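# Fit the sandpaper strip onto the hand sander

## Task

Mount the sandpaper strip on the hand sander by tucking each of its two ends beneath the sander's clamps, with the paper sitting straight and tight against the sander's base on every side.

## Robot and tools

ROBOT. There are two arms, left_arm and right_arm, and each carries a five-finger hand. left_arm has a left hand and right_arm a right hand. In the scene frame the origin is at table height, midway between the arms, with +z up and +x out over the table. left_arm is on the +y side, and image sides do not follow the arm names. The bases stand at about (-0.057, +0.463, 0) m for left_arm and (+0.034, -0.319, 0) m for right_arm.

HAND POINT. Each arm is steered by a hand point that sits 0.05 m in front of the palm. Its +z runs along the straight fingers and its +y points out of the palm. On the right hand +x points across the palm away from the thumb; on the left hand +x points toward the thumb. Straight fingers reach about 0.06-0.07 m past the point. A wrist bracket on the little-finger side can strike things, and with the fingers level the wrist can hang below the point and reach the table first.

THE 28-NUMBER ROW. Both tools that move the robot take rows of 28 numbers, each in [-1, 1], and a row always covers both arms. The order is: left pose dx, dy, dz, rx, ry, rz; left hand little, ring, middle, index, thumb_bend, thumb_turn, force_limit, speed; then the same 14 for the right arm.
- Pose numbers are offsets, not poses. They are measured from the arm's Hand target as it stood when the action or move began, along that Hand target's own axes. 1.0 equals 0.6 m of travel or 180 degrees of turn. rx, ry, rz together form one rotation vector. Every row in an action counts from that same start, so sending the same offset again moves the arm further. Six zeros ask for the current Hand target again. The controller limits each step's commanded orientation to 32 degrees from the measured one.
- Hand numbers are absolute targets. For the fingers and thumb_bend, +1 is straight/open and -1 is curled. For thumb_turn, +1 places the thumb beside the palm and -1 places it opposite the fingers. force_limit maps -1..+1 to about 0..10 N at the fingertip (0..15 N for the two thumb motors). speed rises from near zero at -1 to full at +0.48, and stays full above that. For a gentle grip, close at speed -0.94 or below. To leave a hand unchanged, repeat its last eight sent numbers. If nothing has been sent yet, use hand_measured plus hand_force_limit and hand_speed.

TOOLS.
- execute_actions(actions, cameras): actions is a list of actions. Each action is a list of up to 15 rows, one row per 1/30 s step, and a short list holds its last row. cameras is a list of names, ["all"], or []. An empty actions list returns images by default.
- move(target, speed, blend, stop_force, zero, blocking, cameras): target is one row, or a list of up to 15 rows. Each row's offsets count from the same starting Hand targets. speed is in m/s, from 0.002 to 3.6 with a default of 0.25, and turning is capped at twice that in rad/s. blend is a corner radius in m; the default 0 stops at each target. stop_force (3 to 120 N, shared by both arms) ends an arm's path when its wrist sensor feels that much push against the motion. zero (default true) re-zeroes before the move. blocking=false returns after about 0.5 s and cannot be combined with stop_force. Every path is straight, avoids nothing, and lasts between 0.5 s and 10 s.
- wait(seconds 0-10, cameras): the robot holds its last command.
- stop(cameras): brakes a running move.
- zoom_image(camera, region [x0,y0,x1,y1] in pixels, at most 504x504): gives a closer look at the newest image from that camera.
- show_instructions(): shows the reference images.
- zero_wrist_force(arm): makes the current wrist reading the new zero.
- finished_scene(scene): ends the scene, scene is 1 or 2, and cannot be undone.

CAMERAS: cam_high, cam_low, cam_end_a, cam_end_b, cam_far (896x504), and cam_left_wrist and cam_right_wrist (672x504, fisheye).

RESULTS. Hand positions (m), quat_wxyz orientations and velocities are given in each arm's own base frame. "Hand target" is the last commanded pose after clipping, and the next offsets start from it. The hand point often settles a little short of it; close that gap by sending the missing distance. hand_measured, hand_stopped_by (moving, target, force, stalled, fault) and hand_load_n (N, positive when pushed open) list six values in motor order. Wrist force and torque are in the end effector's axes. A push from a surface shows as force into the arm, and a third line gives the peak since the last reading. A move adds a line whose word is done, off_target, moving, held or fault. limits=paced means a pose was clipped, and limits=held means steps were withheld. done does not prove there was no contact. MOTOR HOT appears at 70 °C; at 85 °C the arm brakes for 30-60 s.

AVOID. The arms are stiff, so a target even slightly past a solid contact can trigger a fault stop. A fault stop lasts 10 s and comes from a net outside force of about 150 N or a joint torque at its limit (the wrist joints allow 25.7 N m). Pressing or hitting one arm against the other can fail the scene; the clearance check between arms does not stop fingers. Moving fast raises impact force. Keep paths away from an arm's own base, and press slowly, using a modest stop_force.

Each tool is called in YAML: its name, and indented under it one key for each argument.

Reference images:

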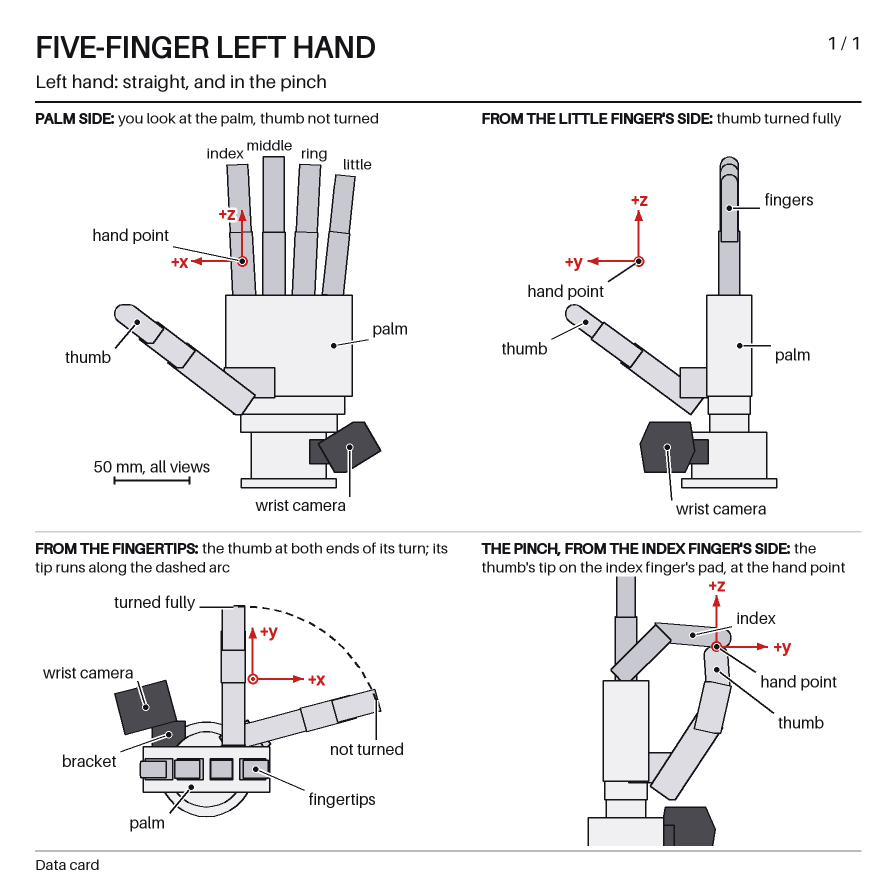

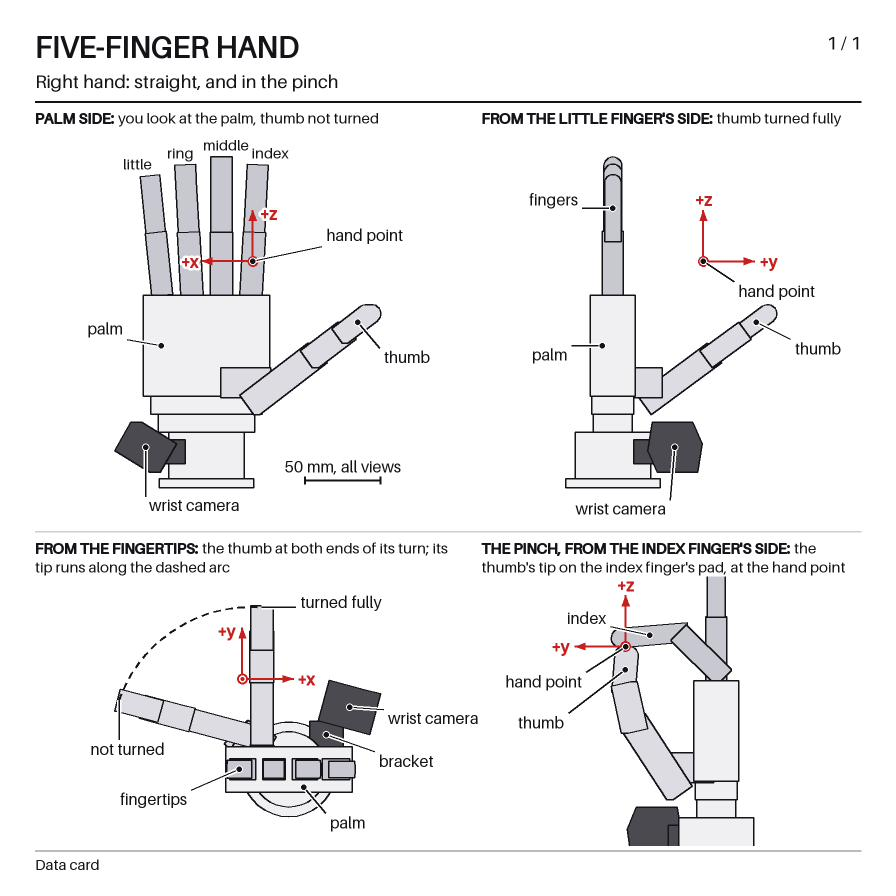

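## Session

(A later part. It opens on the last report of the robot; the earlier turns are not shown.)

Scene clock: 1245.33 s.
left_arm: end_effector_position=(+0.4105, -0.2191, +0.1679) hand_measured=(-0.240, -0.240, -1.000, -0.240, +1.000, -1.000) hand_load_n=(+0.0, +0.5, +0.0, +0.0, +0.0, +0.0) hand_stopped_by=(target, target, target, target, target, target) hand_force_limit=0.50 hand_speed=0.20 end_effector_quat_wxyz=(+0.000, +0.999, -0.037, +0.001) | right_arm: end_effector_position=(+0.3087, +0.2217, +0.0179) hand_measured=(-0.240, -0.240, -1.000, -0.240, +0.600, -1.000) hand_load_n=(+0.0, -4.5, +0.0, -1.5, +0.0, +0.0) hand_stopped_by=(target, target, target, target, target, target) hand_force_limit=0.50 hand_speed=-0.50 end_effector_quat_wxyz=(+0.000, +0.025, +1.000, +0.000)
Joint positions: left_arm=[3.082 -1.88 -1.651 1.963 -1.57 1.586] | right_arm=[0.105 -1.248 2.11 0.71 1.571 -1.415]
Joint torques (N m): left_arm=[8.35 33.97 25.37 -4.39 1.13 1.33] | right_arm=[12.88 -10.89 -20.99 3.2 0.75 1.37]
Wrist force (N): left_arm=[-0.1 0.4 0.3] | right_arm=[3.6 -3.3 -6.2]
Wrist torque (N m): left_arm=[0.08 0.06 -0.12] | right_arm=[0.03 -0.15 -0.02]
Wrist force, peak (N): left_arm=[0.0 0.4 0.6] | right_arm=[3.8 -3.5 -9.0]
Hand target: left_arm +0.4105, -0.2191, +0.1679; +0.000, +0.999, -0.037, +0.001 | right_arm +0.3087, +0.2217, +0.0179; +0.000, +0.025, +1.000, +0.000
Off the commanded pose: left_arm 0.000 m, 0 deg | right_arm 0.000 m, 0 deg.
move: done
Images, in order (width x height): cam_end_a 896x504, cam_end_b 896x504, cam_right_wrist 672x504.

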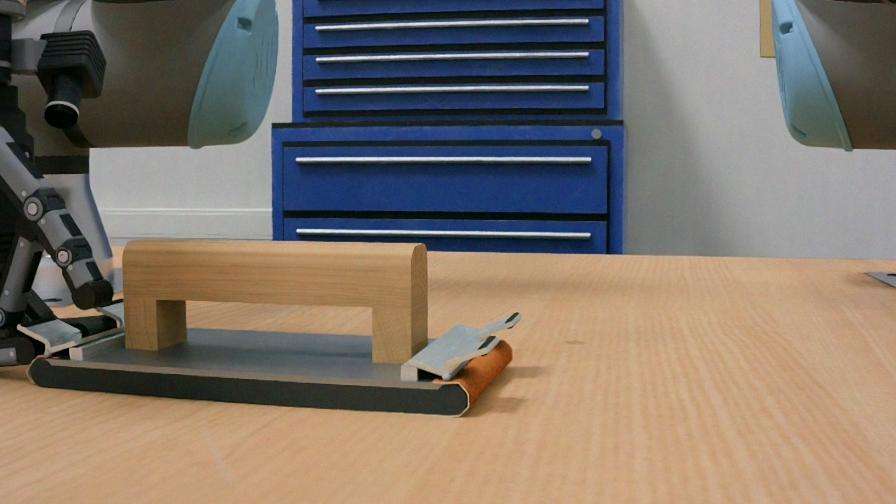

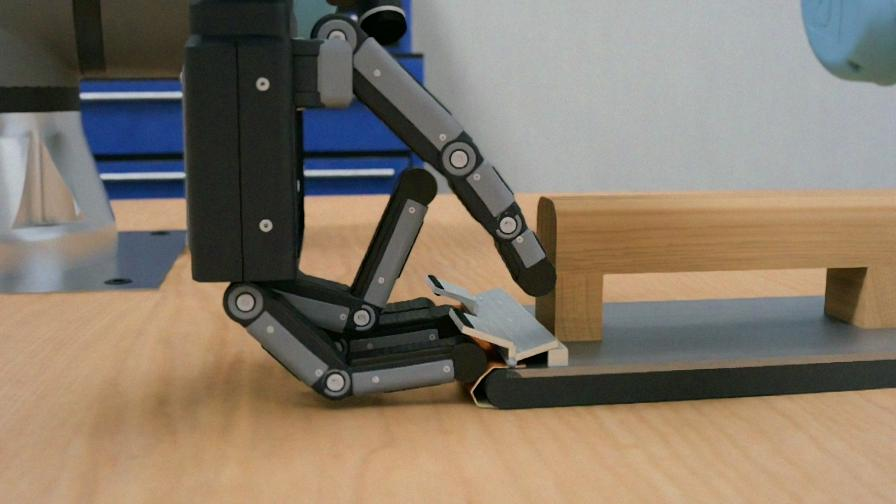

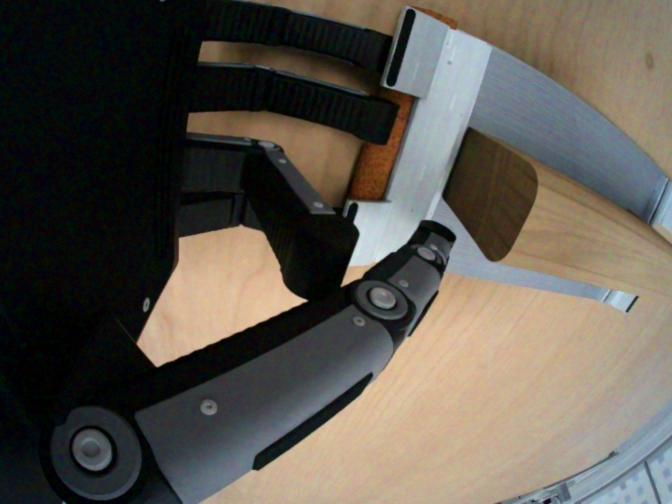

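move:
  target:
    - [0,0,0,0,0,0,-0.24,-0.24,-1,-0.24,1,-1,0.5,0.2,0,0,0,0,0,0,-0.24,-0.24,-1,-0.24,1,-1,0.5,0.2]
    - [0,0,0,0,0,0,-0.24,-0.24,-1,-0.24,1,-1,0.5,0.2,0,-0.07,0,0,0,0,-0.24,-0.24,-1,-0.24,1,-1,0.5,0.2]
    - [0,0,0,0,0,0,-0.24,-0.24,-1,-0.24,1,-1,0.5,0.2,0,-0.12,-0.12,0,0,0,-0.24,-0.24,-1,-0.24,1,-1,0.5,0.2]
  speed: [0.1,0.1,0.2]
  cameras: ["cam_end_a","cam_end_b","cam_far","cam_right_wrist"]

zoom_image:
  camera: "cam_end_b"
  region: [420, 260, 620, 430]

zoom_image:
  camera: "cam_end_a"
  region: [360, 260, 560, 430]

zoom_image:
  camera: "cam_right_wrist"
  region: [370, 30, 670, 310]

zoom_image:
  camera: "cam_far"
  region: [270, 110, 690, 310]

Scene clock: 1256.20 s.
left_arm: end_effector_position=(+0.4105, -0.2191, +0.1679) hand_measured=(-0.240, -0.240, -1.000, -0.240, +1.000, -1.000) hand_load_n=(+0.5, +0.0, +0.0, +0.0, +0.0, +0.0) hand_stopped_by=(target, target, target, target, target, target) hand_force_limit=0.50 hand_speed=0.20 end_effector_quat_wxyz=(+0.000, +0.999, -0.037, +0.001) | right_arm: end_effector_position=(+0.3050, +0.1498, +0.0898) hand_measured=(-0.240, -0.240, -1.000, -0.240, +1.000, -1.000) hand_load_n=(+0.0, +0.0, +0.5, +0.5, +0.0, +0.5) hand_stopped_by=(target, target, target, target, target, target) hand_force_limit=0.50 hand_speed=0.20 end_effector_quat_wxyz=(+0.000, +0.025, +1.000, +0.000)
Joint positions: left_arm=[3.082 -1.88 -1.651 1.963 -1.57 1.586] | right_arm=[-0.16 -1.461 2.136 0.896 1.571 -1.68]
Joint torques (N m): left_arm=[8.86 33.92 25.17 -4.34 1.22 1.67] | right_arm=[-13.53 -31.18 -27.41 5.1 -1.85 -1.19]
Wrist force (N): left_arm=[0.0 0.2 0.4] | right_arm=[3.2 0.2 -0.7]
Wrist torque (N m): left_arm=[0.04 0.07 -0.11] | right_arm=[0.10 -0.33 0.26]
Wrist force, peak (N): left_arm=[-0.1 0.5 0.5] | right_arm=[3.9 -3.5 -6.4]
Hand target: left_arm +0.4105, -0.2191, +0.1679; +0.000, +0.999, -0.037, +0.001 | right_arm +0.3050, +0.1498, +0.0899; +0.000, +0.025, +1.000, +0.000
Off the commanded pose: left_arm 0.000 m, 0 deg | right_arm 0.000 m, 0 deg.
move: done
Images, in order (width x height): cam_end_a 896x504, cam_end_b 896x504, cam_far 896x504, cam_right_wrist 672x504.

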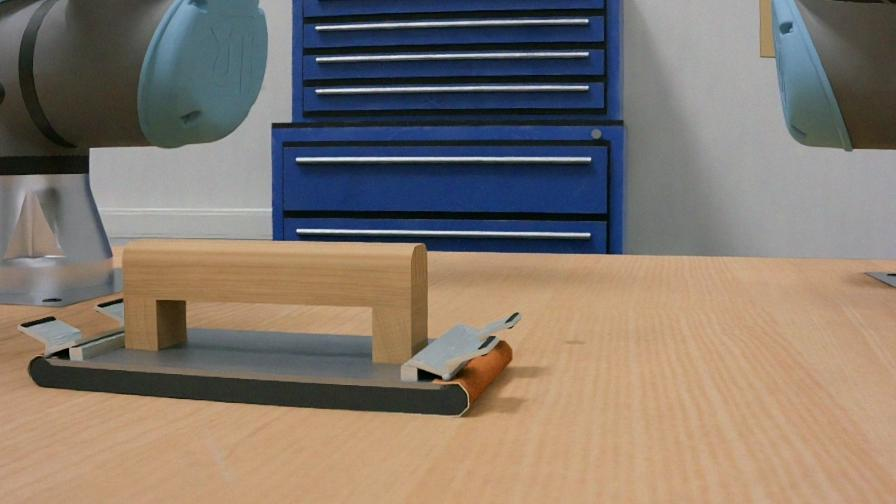

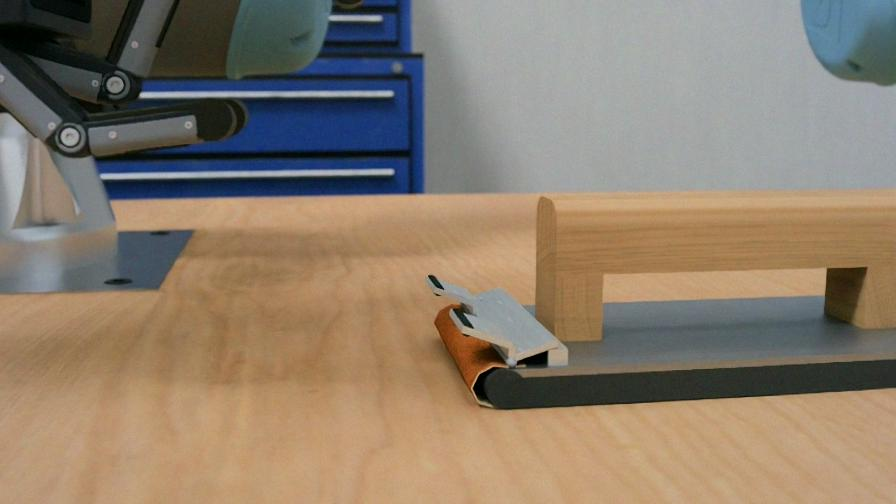

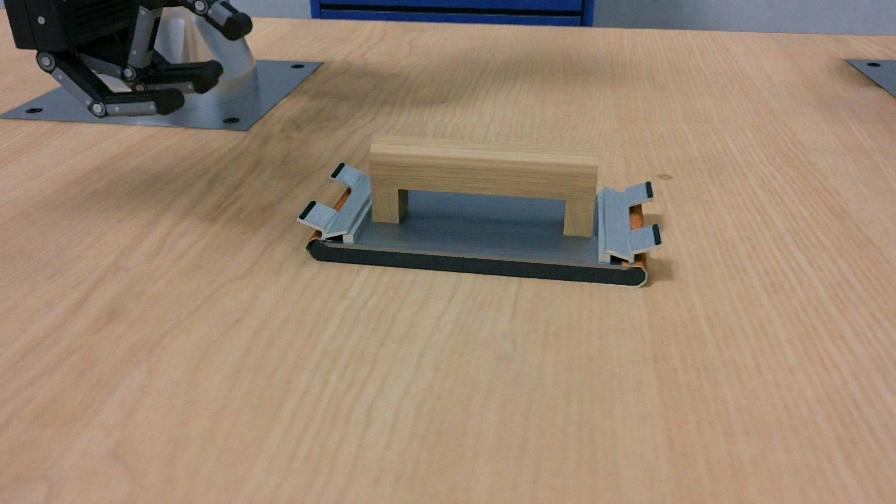

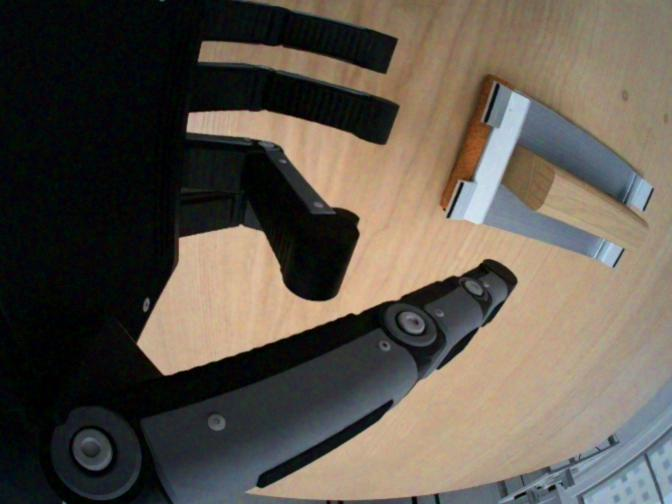

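Scaled by 2.520 from the camera's 896x504 image, which has a finer 1280x720 frame.

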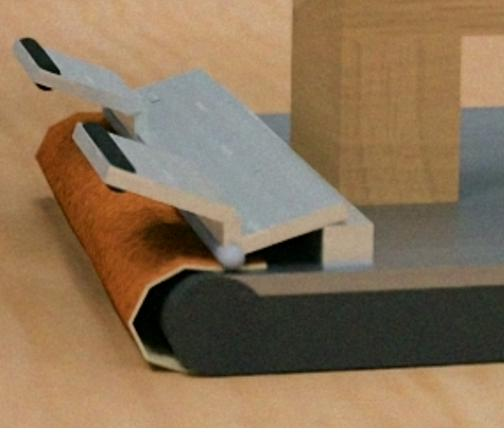

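Scaled by 2.520 from the camera's 896x504 image, which has a finer 1280x720 frame.

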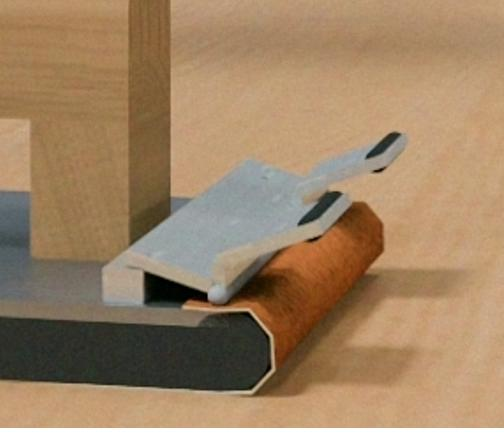

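Scaled by 1.680 from the camera's 672x504 image, which has a finer 960x720 frame.

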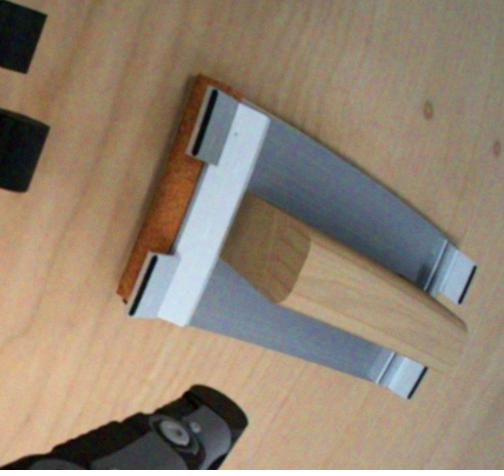

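Scaled by 1.200 from the camera's 896x504 image, which has a finer 1280x720 frame.

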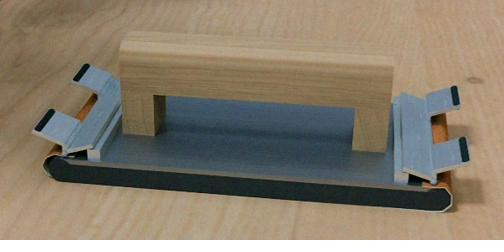

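move:
  target:
    - [0,0.1937,0.1,0,0,0,0,0,-1,0,1,-1,0.5,0.2,0,0.0672,0,0,0,0,0,0,-1,0,1,-1,0.5,0.2]
    - [0,0.1937,0.2315,0,0,0,0,0,-1,0,1,-1,0.5,0.2,0,0.0672,0.1013,0,0,0,0,0,-1,0,1,-1,0.5,0.2]
    - [0,0.2357,0.2315,0,0,0,0,0,-1,0,1,-1,0.5,0.2,0,0.108,0.1013,0,0,0,0,0,-1,0,1,-1,0.5,0.2]
  speed: [0.25,0.12,0.08]
  stop_force: 5
  cameras: ["cam_end_a","cam_end_b","cam_far"]

zoom_image:
  camera: "cam_end_b"
  region: [340, 230, 590, 430]

zoom_image:
  camera: "cam_end_a"
  region: [360, 230, 610, 430]

Scene clock: 1288.90 s.
left_arm: end_effector_position=(+0.4002, -0.3602, +0.0291) hand_measured=(+0.000, +0.000, -1.000, +0.000, +1.000, -1.000) hand_load_n=(+0.0, +0.0, +0.0, +0.0, +0.0, +0.0) hand_stopped_by=(target, target, target, target, target, target) hand_force_limit=0.50 hand_speed=0.20 end_effector_quat_wxyz=(+0.000, +0.999, -0.037, +0.001) | right_arm: end_effector_position=(+0.3083, +0.2145, +0.0291) hand_measured=(+0.000, +0.000, -1.000, +0.000, +1.000, -1.000) hand_load_n=(+0.0, +0.0, +0.0, +0.0, +0.0, +0.0) hand_stopped_by=(target, target, target, target, target, target) hand_force_limit=0.50 hand_speed=0.20 end_effector_quat_wxyz=(+0.000, +0.025, +1.000, +0.000)
Joint positions: left_arm=[2.751 -2.178 -1.598 2.206 -1.571 1.255] | right_arm=[0.081 -1.279 2.113 0.738 1.571 -1.439]
Joint torques (N m): left_arm=[-6.92 26.25 22.51 -4.42 -1.37 -2.05] | right_arm=[13.7 -10.51 -25 5.06 1.87 1.38]
Wrist force (N): left_arm=[0.0 0.2 0.4] | right_arm=[3.0 0.0 -1.3]
Wrist torque (N m): left_arm=[0.06 0.05 0.01] | right_arm=[0.10 -0.29 0.09]
Wrist force, peak (N): left_arm=[-0.3 1.2 0.6] | right_arm=[3.3 -0.4 -1.3]
Hand target: left_arm +0.4002, -0.3603, +0.0291; +0.000, +0.999, -0.037, +0.001 | right_arm +0.3083, +0.2145, +0.0291; +0.000, +0.025, +1.000, +0.000
Off the commanded pose: left_arm 0.000 m, 0 deg | right_arm 0.000 m, 0 deg.
move: done
Images, in order (width x height): cam_end_a 896x504, cam_end_b 896x504, cam_far 896x504.

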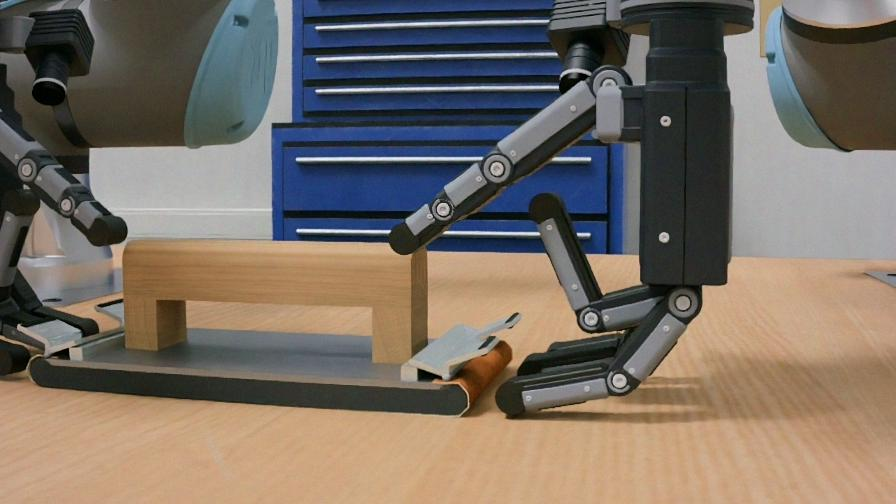

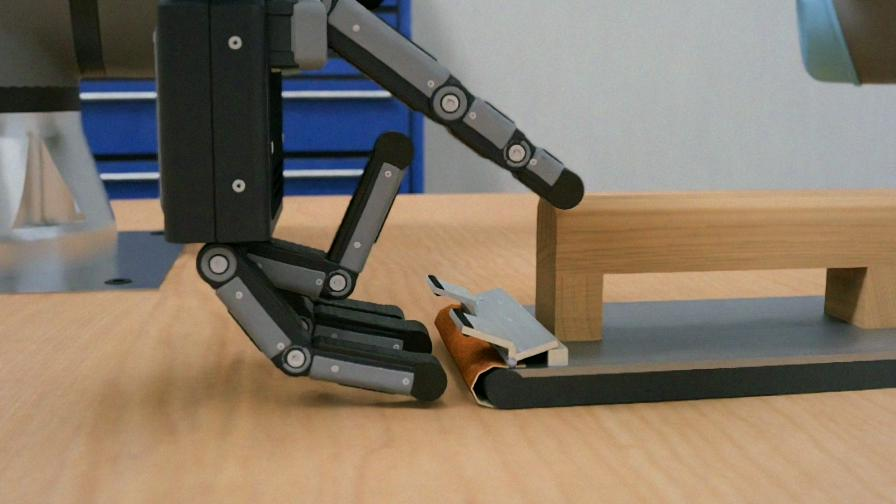

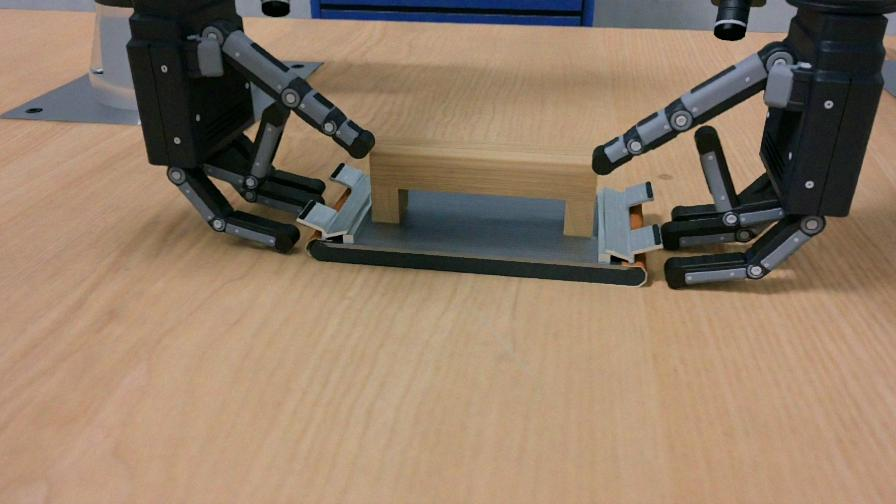

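Scaled by 2.016 from the camera's 896x504 image, which has a finer 1280x720 frame.

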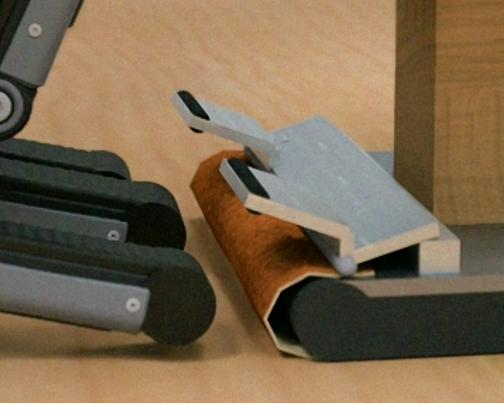

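Scaled by 2.016 from the camera's 896x504 image, which has a finer 1280x720 frame.

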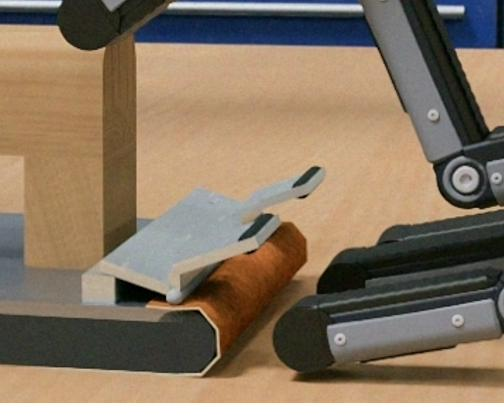

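move:
  target: [0,0.0142,0,0,0,0,0,0,-1,0,1,-1,0.5,0.2,0,0.0105,0,0,0,0,0,0,-1,0,1,-1,0.5,0.2]
  speed: 0.04

move:
  target: [0,0,0,0,0,0,0,0,-1,0,1,-1,0.5,0.2,0,0.01,0,0,0,0,0,0,-1,0,1,-1,0.5,0.2]
  speed: 0.01
  stop_force: 12
  cameras: ["cam_end_a","cam_end_b"]

zoom_image:
  camera: "cam_end_b"
  region: [340, 230, 590, 430]

zoom_image:
  camera: "cam_end_a"
  region: [360, 230, 610, 430]

Scene clock: 1299.17 s.
left_arm: end_effector_position=(+0.3996, -0.3686, +0.0291) hand_measured=(+0.000, +0.000, -1.000, +0.000, +1.000, -1.000) hand_load_n=(+0.0, +0.5, +0.0, +0.0, +0.0, +0.0) hand_stopped_by=(target, target, target, target, target, target) hand_force_limit=0.50 hand_speed=0.20 end_effector_quat_wxyz=(+0.000, +0.999, -0.037, +0.001) | right_arm: end_effector_position=(+0.3086, +0.2207, +0.0291) hand_measured=(+0.000, +0.000, -1.000, +0.000, +1.000, -1.000) hand_load_n=(+0.0, +0.0, +0.0, +0.0, -0.5, +0.0) hand_stopped_by=(target, target, target, target, target, target) hand_force_limit=0.50 hand_speed=0.20 end_effector_quat_wxyz=(+0.000, +0.025, +1.000, +0.000)
Joint positions: left_arm=[2.734 -2.187 -1.581 2.199 -1.571 1.238] | right_arm=[0.102 -1.273 2.103 0.741 1.571 -1.418]
Joint torques (N m): left_arm=[-6.08 26.75 23.21 -4.37 -1.13 -2.34] | right_arm=[14.11 -11.41 -25.98 5.07 -0.94 1.58]
Wrist force (N): left_arm=[0.1 0.2 0.5] | right_arm=[2.8 0.3 -1.2]
Wrist torque (N m): left_arm=[0.04 0.06 0.02] | right_arm=[0.13 -0.28 0.09]
Wrist force, peak (N): left_arm=[0.3 0.3 0.5] | right_arm=[3.4 0.0 -1.1]
Hand target: left_arm +0.3996, -0.3687, +0.0291; +0.000, +0.999, -0.037, +0.001 | right_arm +0.3086, +0.2208, +0.0291; +0.000, +0.025, +1.000, +0.000
Off the commanded pose: left_arm 0.000 m, 0 deg | right_arm 0.000 m, 0 deg.
move: done

Scene clock: 1300.57 s.
left_arm: end_effector_position=(+0.3996, -0.3687, +0.0291) hand_measured=(+0.000, +0.000, -1.000, +0.000, +1.000, -1.000) hand_load_n=(+0.5, +0.5, +0.0, +1.5, +0.0, +0.0) hand_stopped_by=(target, target, target, target, target, target) hand_force_limit=0.50 hand_speed=0.20 end_effector_quat_wxyz=(+0.000, +0.999, -0.037, +0.001) | right_arm: end_effector_position=(+0.3089, +0.2266, +0.0291) hand_measured=(+0.000, +0.000, -1.000, +0.000, +1.000, -1.000) hand_load_n=(+0.0, +4.0, +0.0, +0.5, +0.0, +0.0) hand_stopped_by=(target, target, target, target, target, target) hand_force_limit=0.50 hand_speed=0.20 end_effector_quat_wxyz=(+0.000, +0.025, +1.000, +0.000)
Joint positions: left_arm=[2.734 -2.187 -1.581 2.199 -1.571 1.238] | right_arm=[0.122 -1.266 2.093 0.744 1.571 -1.398]
Joint torques (N m): left_arm=[-6.36 27.61 23.1 -3.44 2.21 -1.28] | right_arm=[-9.39 -20.76 -13.44 2.81 -3.85 -1.09]
Wrist force (N): left_arm=[0.7 -6.1 0.2] | right_arm=[4.1 -12.3 -2.6]
Wrist torque (N m): left_arm=[0.07 0.07 0.04] | right_arm=[0.15 -0.23 -0.36]
Wrist force, peak (N): left_arm=[0.7 -6.5 0.0] | right_arm=[4.2 -12.6 -2.7]
Hand target: left_arm +0.3996, -0.3687, +0.0291; +0.000, +0.999, -0.037, +0.001 | right_arm +0.3089, +0.2265, +0.0291; +0.000, +0.025, +1.000, +0.000
Off the commanded pose: left_arm 0.000 m, 0 deg | right_arm 0.000 m, 0 deg.
move: contact (right_arm)
Images, in order (width x height): cam_end_a 896x504, cam_end_b 896x504.

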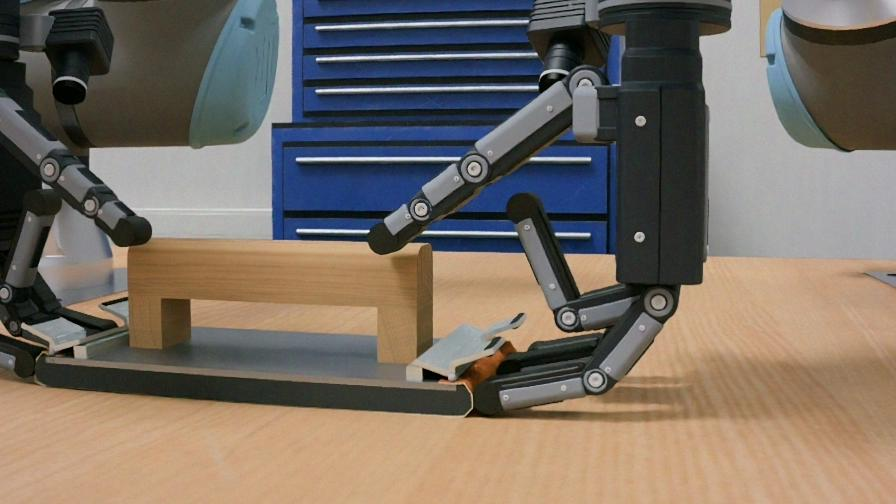

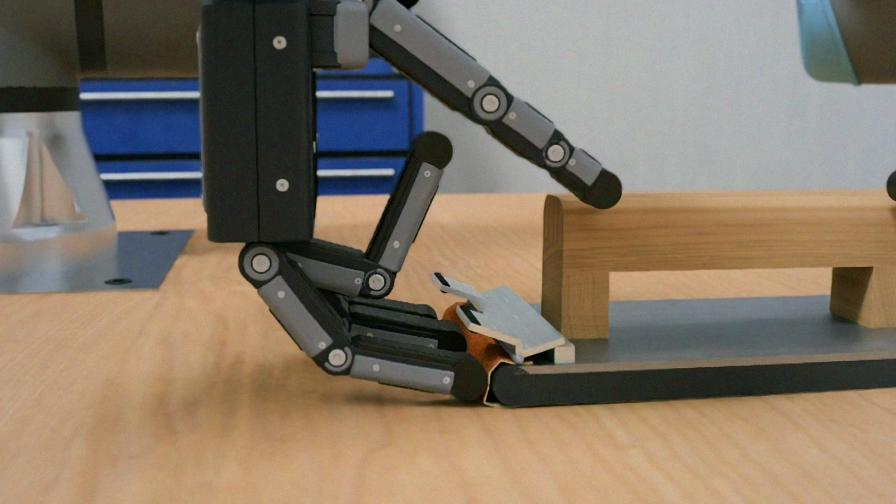

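Scaled by 2.016 from the camera's 896x504 image, which has a finer 1280x720 frame.

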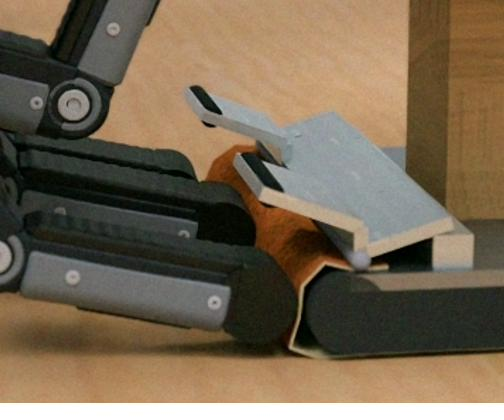

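Scaled by 2.016 from the camera's 896x504 image, which has a finer 1280x720 frame.

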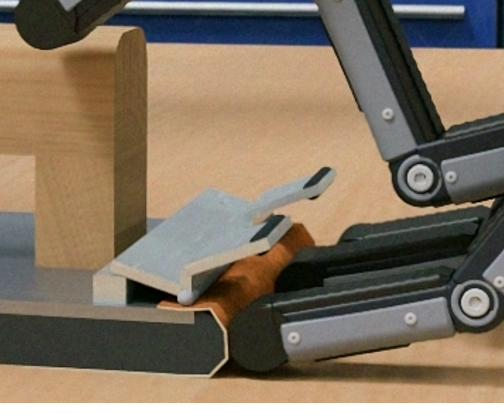

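move:
  target: [0,0,0,0,0,0,0,0,-1,0,1,-1,0.5,0.2,0,-0.02,0,0,0,0,0,0,-1,0,1,-1,0.5,0.2]
  speed: 0.05
  cameras: ["cam_end_b"]

zoom_image:
  camera: "cam_end_b"
  region: [420, 260, 620, 430]

Scene clock: 1308.77 s.
left_arm: end_effector_position=(+0.3996, -0.3688, +0.0291) hand_measured=(+0.000, +0.000, -1.000, +0.000, +1.000, -1.000) hand_load_n=(+0.0, +0.0, +0.0, +1.0, +0.0, +0.0) hand_stopped_by=(target, target, target, target, target, target) hand_force_limit=0.50 hand_speed=0.20 end_effector_quat_wxyz=(+0.000, +0.999, -0.037, +0.001) | right_arm: end_effector_position=(+0.3083, +0.2147, +0.0291) hand_measured=(+0.000, +0.000, -1.000, +0.000, +1.000, -1.000) hand_load_n=(+0.0, +0.0, +0.5, +0.0, +0.0, +0.0) hand_stopped_by=(target, target, target, target, target, target) hand_force_limit=0.50 hand_speed=0.20 end_effector_quat_wxyz=(+0.000, +0.025, +1.000, +0.000)
Joint positions: left_arm=[2.734 -2.187 -1.581 2.199 -1.571 1.238] | right_arm=[0.081 -1.279 2.112 0.738 1.571 -1.439]
Joint torques (N m): left_arm=[-6.99 29.96 23.57 -0.68 0.44 0.79] | right_arm=[-14.85 -35.67 0.69 0.23 0.98 -1.06]
Wrist force (N): left_arm=[0.5 -2.8 0.4] | right_arm=[3.3 0.2 -1.4]
Wrist torque (N m): left_arm=[0.03 0.05 0.03] | right_arm=[0.12 -0.33 0.26]
Wrist force, peak (N): left_arm=[0.7 -6.4 -0.1] | right_arm=[3.9 -12.2 -2.7]
Hand target: left_arm +0.3996, -0.3687, +0.0291; +0.000, +0.999, -0.037, +0.001 | right_arm +0.3083, +0.2146, +0.0291; +0.000, +0.025, +1.000, +0.000
Off the commanded pose: left_arm 0.000 m, 0 deg | right_arm 0.000 m, 0 deg.
move: done
Images, in order (width x height): cam_end_b 896x504.

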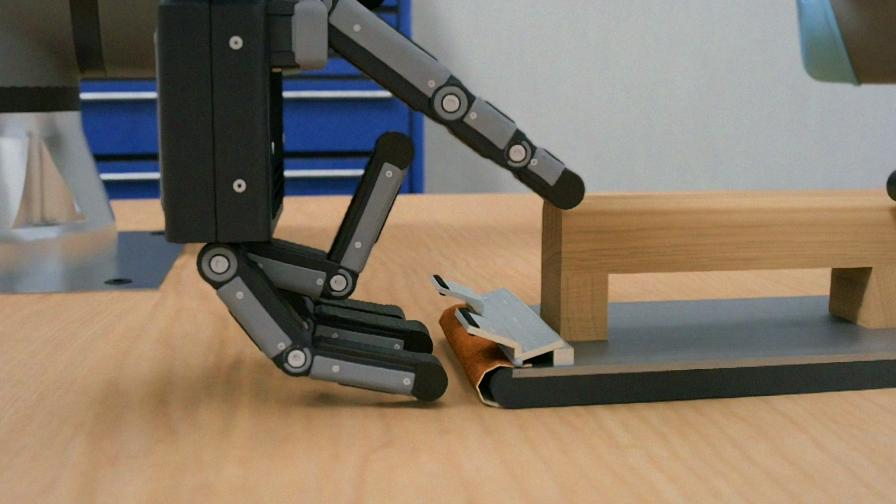

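Scaled by 2.520 from the camera's 896x504 image, which has a finer 1280x720 frame.

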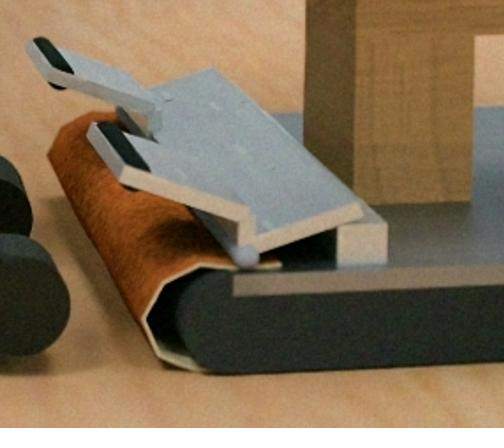

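move:
  target:
    - [0,-0.0667,0,0,0,0,0,0,-1,0,1,-1,0.5,0.2,0,0,0,0,0,0,0,0,-1,0,1,-1,0.5,0.2]
    - [0,-0.0667,-0.2515,0,0,0,0,0,-1,0,1,-1,0.5,0.2,0,0,0,0,0,0,0,0,-1,0,1,-1,0.5,0.2]
  speed: 0.2

move:
  target:
    - [0,0,0,0,0,0,-1,1,-1,-1,1,1,0.5,0.2,0,0,0,0,0,0,0,0,-1,0,1,-1,0.5,0.2]
    - [0.021,0.3262,0.0335,0,0,0,-1,1,-1,-1,1,1,0.5,0.2,0,0,0,0,0,0,0,0,-1,0,1,-1,0.5,0.2]
  speed: 0.2
  cameras: ["cam_end_a","cam_end_b","cam_far","cam_left_wrist","cam_high"]

Scene clock: 1380.33 s.
left_arm: end_effector_position=(+0.4023, -0.3287, +0.1798) hand_measured=(+0.000, +0.000, -1.000, +0.000, +1.000, -1.000) hand_load_n=(+0.0, +0.0, +0.0, +0.0, +0.0, +0.0) hand_stopped_by=(target, target, target, target, target, target) hand_force_limit=0.50 hand_speed=0.20 end_effector_quat_wxyz=(+0.000, +0.999, -0.037, +0.001) | right_arm: end_effector_position=(+0.3083, +0.2146, +0.0291) hand_measured=(+0.000, +0.000, -1.000, +0.000, +1.000, -1.000) hand_load_n=(+0.0, +0.0, +0.0, +0.0, +0.0, +0.0) hand_stopped_by=(target, target, target, target, target, target) hand_force_limit=0.50 hand_speed=0.20 end_effector_quat_wxyz=(+0.000, +0.025, +1.000, +0.000)
Joint positions: left_arm=[2.819 -1.977 -1.483 1.891 -1.57 1.323] | right_arm=[0.081 -1.279 2.113 0.738 1.571 -1.439]
Joint torques (N m): left_arm=[8.43 37.98 25.3 -4.21 -1.45 1.48] | right_arm=[-14.32 -36.41 1.12 0.22 -1.83 -1.19]
Wrist force (N): left_arm=[0.0 0.4 0.2] | right_arm=[3.2 0.2 -1.2]
Wrist torque (N m): left_arm=[0.10 0.06 -0.12] | right_arm=[0.11 -0.32 0.24]
Wrist force, peak (N): left_arm=[0.3 -2.9 0.4] | right_arm=[3.4 0.1 -1.2]
Hand target: left_arm +0.4023, -0.3287, +0.1800; +0.000, +0.999, -0.037, +0.001 | right_arm +0.3083, +0.2146, +0.0291; +0.000, +0.025, +1.000, +0.000
Off the commanded pose: left_arm 0.000 m, 0 deg | right_arm 0.000 m, 0 deg.
move: done

Scene clock: 1383.33 s.
left_arm: end_effector_position=(+0.4003, -0.5248, +0.1600) hand_measured=(-1.000, +1.000, -1.000, -1.000, +1.000, +1.000) hand_load_n=(+0.0, +0.0, +0.0, +0.0, +0.0, +0.0) hand_stopped_by=(target, target, target, target, target, target) hand_force_limit=0.50 hand_speed=0.20 end_effector_quat_wxyz=(+0.000, +0.999, -0.037, +0.001) | right_arm: end_effector_position=(+0.3083, +0.2146, +0.0291) hand_measured=(+0.000, +0.000, -1.000, +0.000, +1.000, -1.000) hand_load_n=(+0.0, +0.0, +0.0, +0.0, +0.0, +0.0) hand_stopped_by=(target, target, target, target, target, target) hand_force_limit=0.50 hand_speed=0.20 end_effector_quat_wxyz=(+0.000, +0.025, +1.000, +0.000)
Joint positions: left_arm=[2.477 -2.327 -0.972 1.73 -1.571 0.981] | right_arm=[0.081 -1.279 2.113 0.738 1.571 -1.439]
Joint torques (N m): left_arm=[-5.98 35.82 27.7 -4.43 -1.34 -1.9] | right_arm=[-13.79 -36.55 1.1 0.19 -1.75 -1.19]
Wrist force (N): left_arm=[0.1 0.4 0.2] | right_arm=[2.9 -0.1 -1.0]
Wrist torque (N m): left_arm=[0.08 0.01 0.01] | right_arm=[0.06 -0.29 0.22]
Wrist force, peak (N): left_arm=[-0.2 1.3 0.4] | right_arm=[3.3 -0.1 -1.4]
Hand target: left_arm +0.4003, -0.5248, +0.1600; +0.000, +0.999, -0.037, +0.001 | right_arm +0.3083, +0.2146, +0.0291; +0.000, +0.025, +1.000, +0.000
Off the commanded pose: left_arm 0.000 m, 0 deg | right_arm 0.000 m, 0 deg.
move: done
Images, in order (width x height): cam_high 896x504, cam_end_a 896x504, cam_end_b 896x504, cam_far 896x504, cam_left_wrist 672x504.

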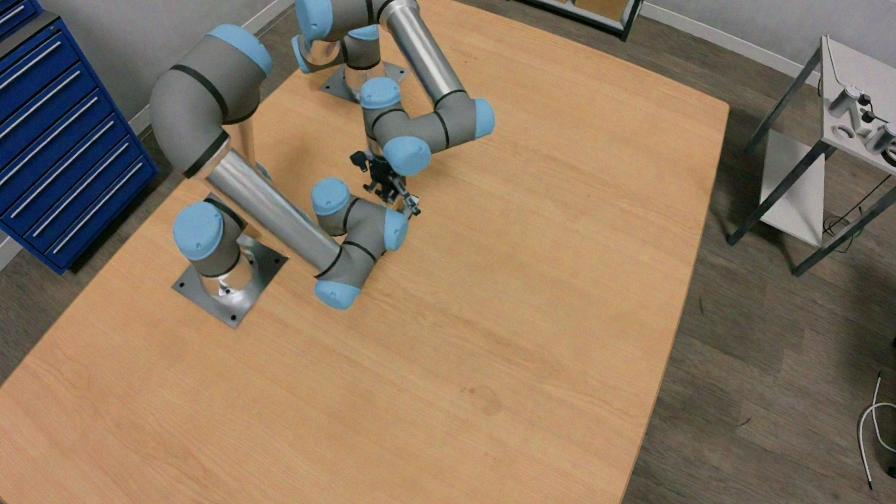

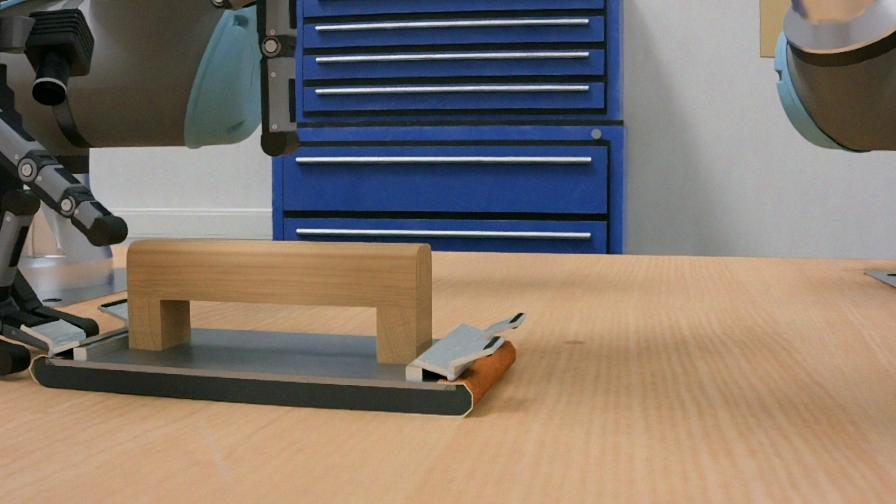

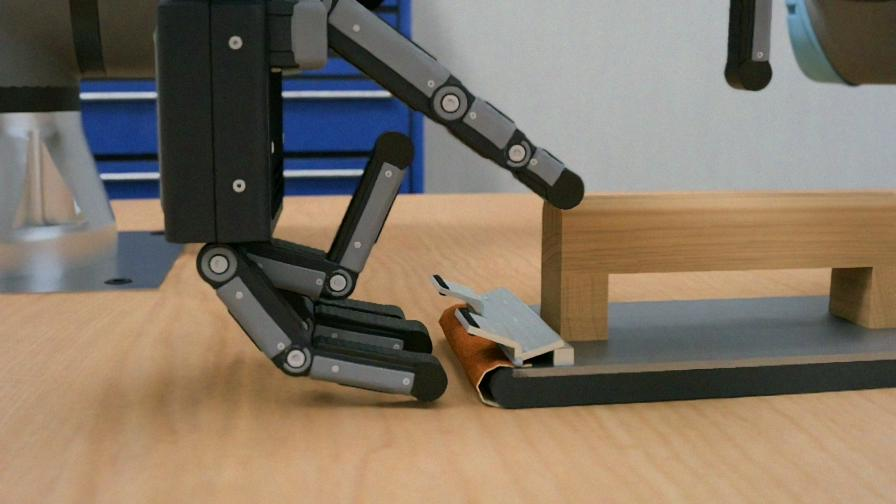

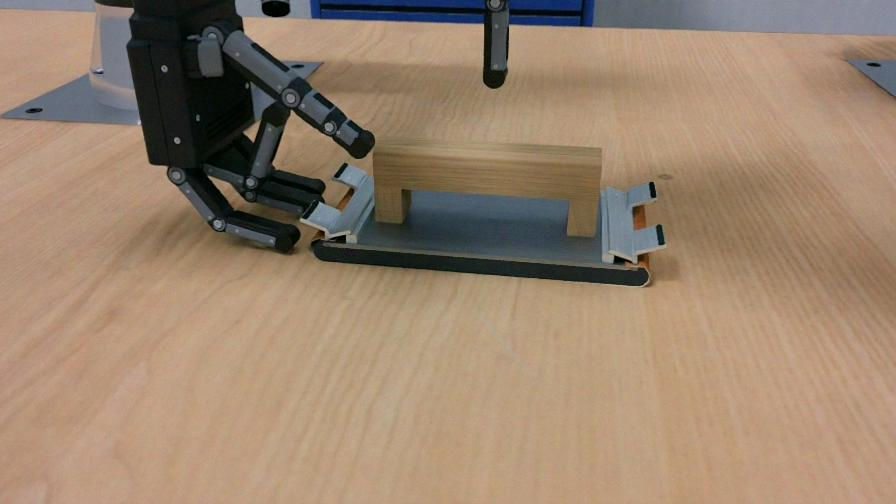

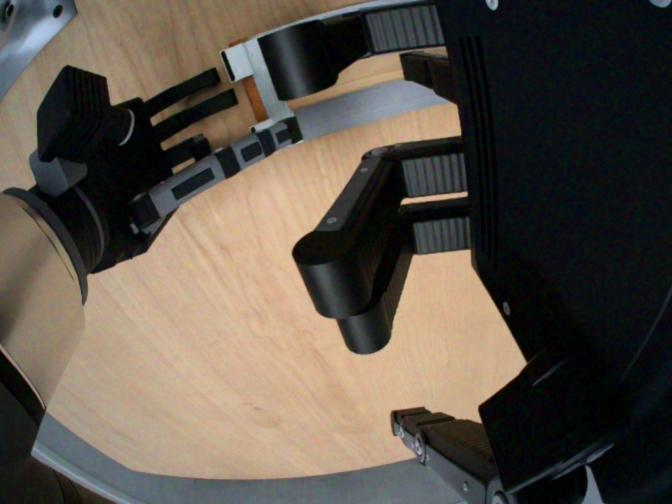

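zoom_image:
  camera: "cam_left_wrist"
  region: [200, 0, 500, 200]

zoom_image:
  camera: "cam_far"
  region: [400, 40, 600, 240]

Scaled by 1.680 from the camera's 672x504 image, which has a finer 960x720 frame.

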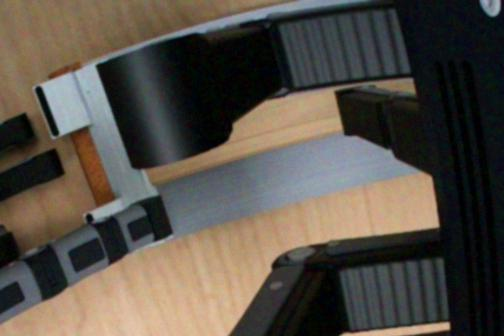

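Scaled by 2.520 from the camera's 896x504 image, which has a finer 1280x720 frame.

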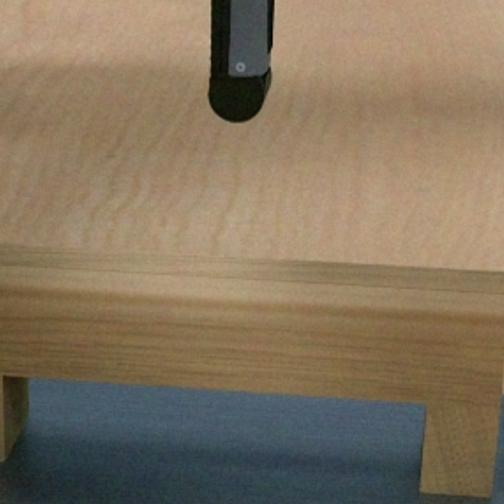

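move:
  target:
    - [0.025,0,0.03,0,0,0,-1,1,-1,-1,1,1,0.5,0.2,0,0,0,0,0,0,0,0,-1,0,1,-1,0.5,0.2]
  speed: 0.1
  cameras: ["cam_far","cam_left_wrist"]

zoom_image:
  camera: "cam_left_wrist"
  region: [200, 0, 500, 200]

zoom_image:
  camera: "cam_far"
  region: [400, 40, 600, 240]

Scene clock: 1400.77 s.
left_arm: end_effector_position=(+0.4152, -0.5260, +0.1422) hand_measured=(-1.000, +1.000, -1.000, -1.000, +1.000, +1.000) hand_load_n=(+0.0, +0.0, +0.0, +0.0, +0.0, +0.0) hand_stopped_by=(target, target, target, target, target, target) hand_force_limit=0.50 hand_speed=0.20 end_effector_quat_wxyz=(+0.000, +0.999, -0.037, +0.001) | right_arm: end_effector_position=(+0.3083, +0.2146, +0.0291) hand_measured=(+0.000, +0.000, -1.000, +0.000, +1.000, -1.000) hand_load_n=(+0.0, +0.5, +0.0, +0.0, +0.0, +0.0) hand_stopped_by=(target, target, target, target, target, target) hand_force_limit=0.50 hand_speed=0.20 end_effector_quat_wxyz=(+0.000, +0.025, +1.000, +0.000)
Joint positions: left_arm=[2.491 -2.365 -0.95 1.746 -1.571 0.995] | right_arm=[0.081 -1.279 2.113 0.738 1.571 -1.439]
Joint torques (N m): left_arm=[7.19 38.6 27.1 -0.8 -0.31 1.54] | right_arm=[-13.39 -36.35 0.99 0.19 -1.81 -1.16]
Wrist force (N): left_arm=[0.2 0.3 0.4] | right_arm=[3.1 0.1 -0.7]
Wrist torque (N m): left_arm=[0.04 0.02 -0.09] | right_arm=[0.06 -0.33 0.23]
Wrist force, peak (N): left_arm=[0.4 0.3 0.6] | right_arm=[3.4 -0.2 -1.2]
Hand target: left_arm +0.4153, -0.5260, +0.1420; +0.000, +0.999, -0.037, +0.001 | right_arm +0.3083, +0.2146, +0.0291; +0.000, +0.025, +1.000, +0.000
Off the commanded pose: left_arm 0.000 m, 0 deg | right_arm 0.000 m, 0 deg.
move: done
Images, in order (width x height): cam_far 896x504, cam_left_wrist 672x504.

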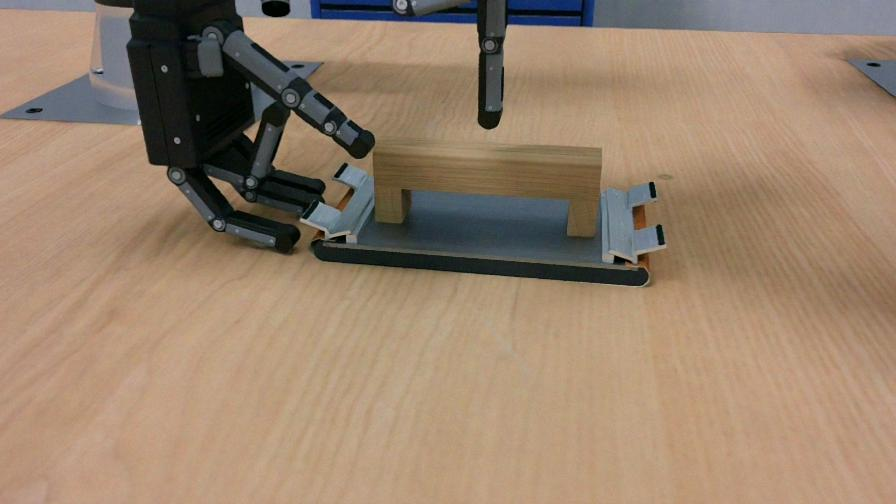

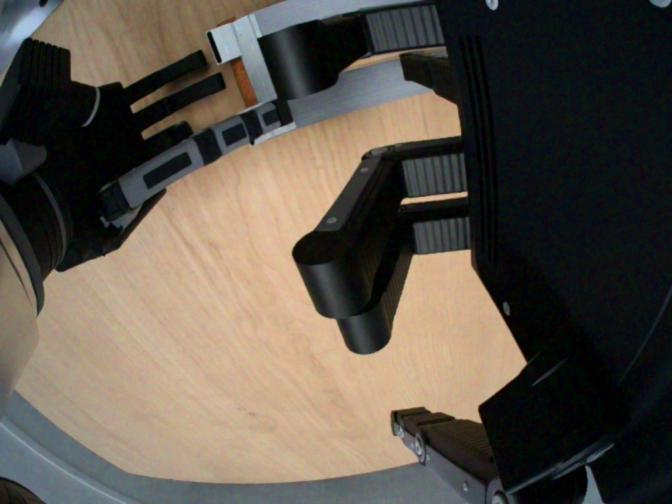

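Scaled by 1.680 from the camera's 672x504 image, which has a finer 960x720 frame.

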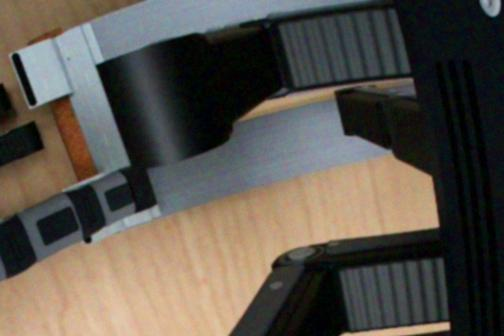

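Scaled by 2.520 from the camera's 896x504 image, which has a finer 1280x720 frame.

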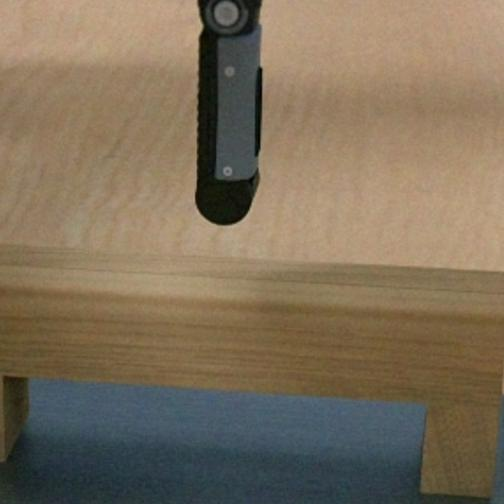

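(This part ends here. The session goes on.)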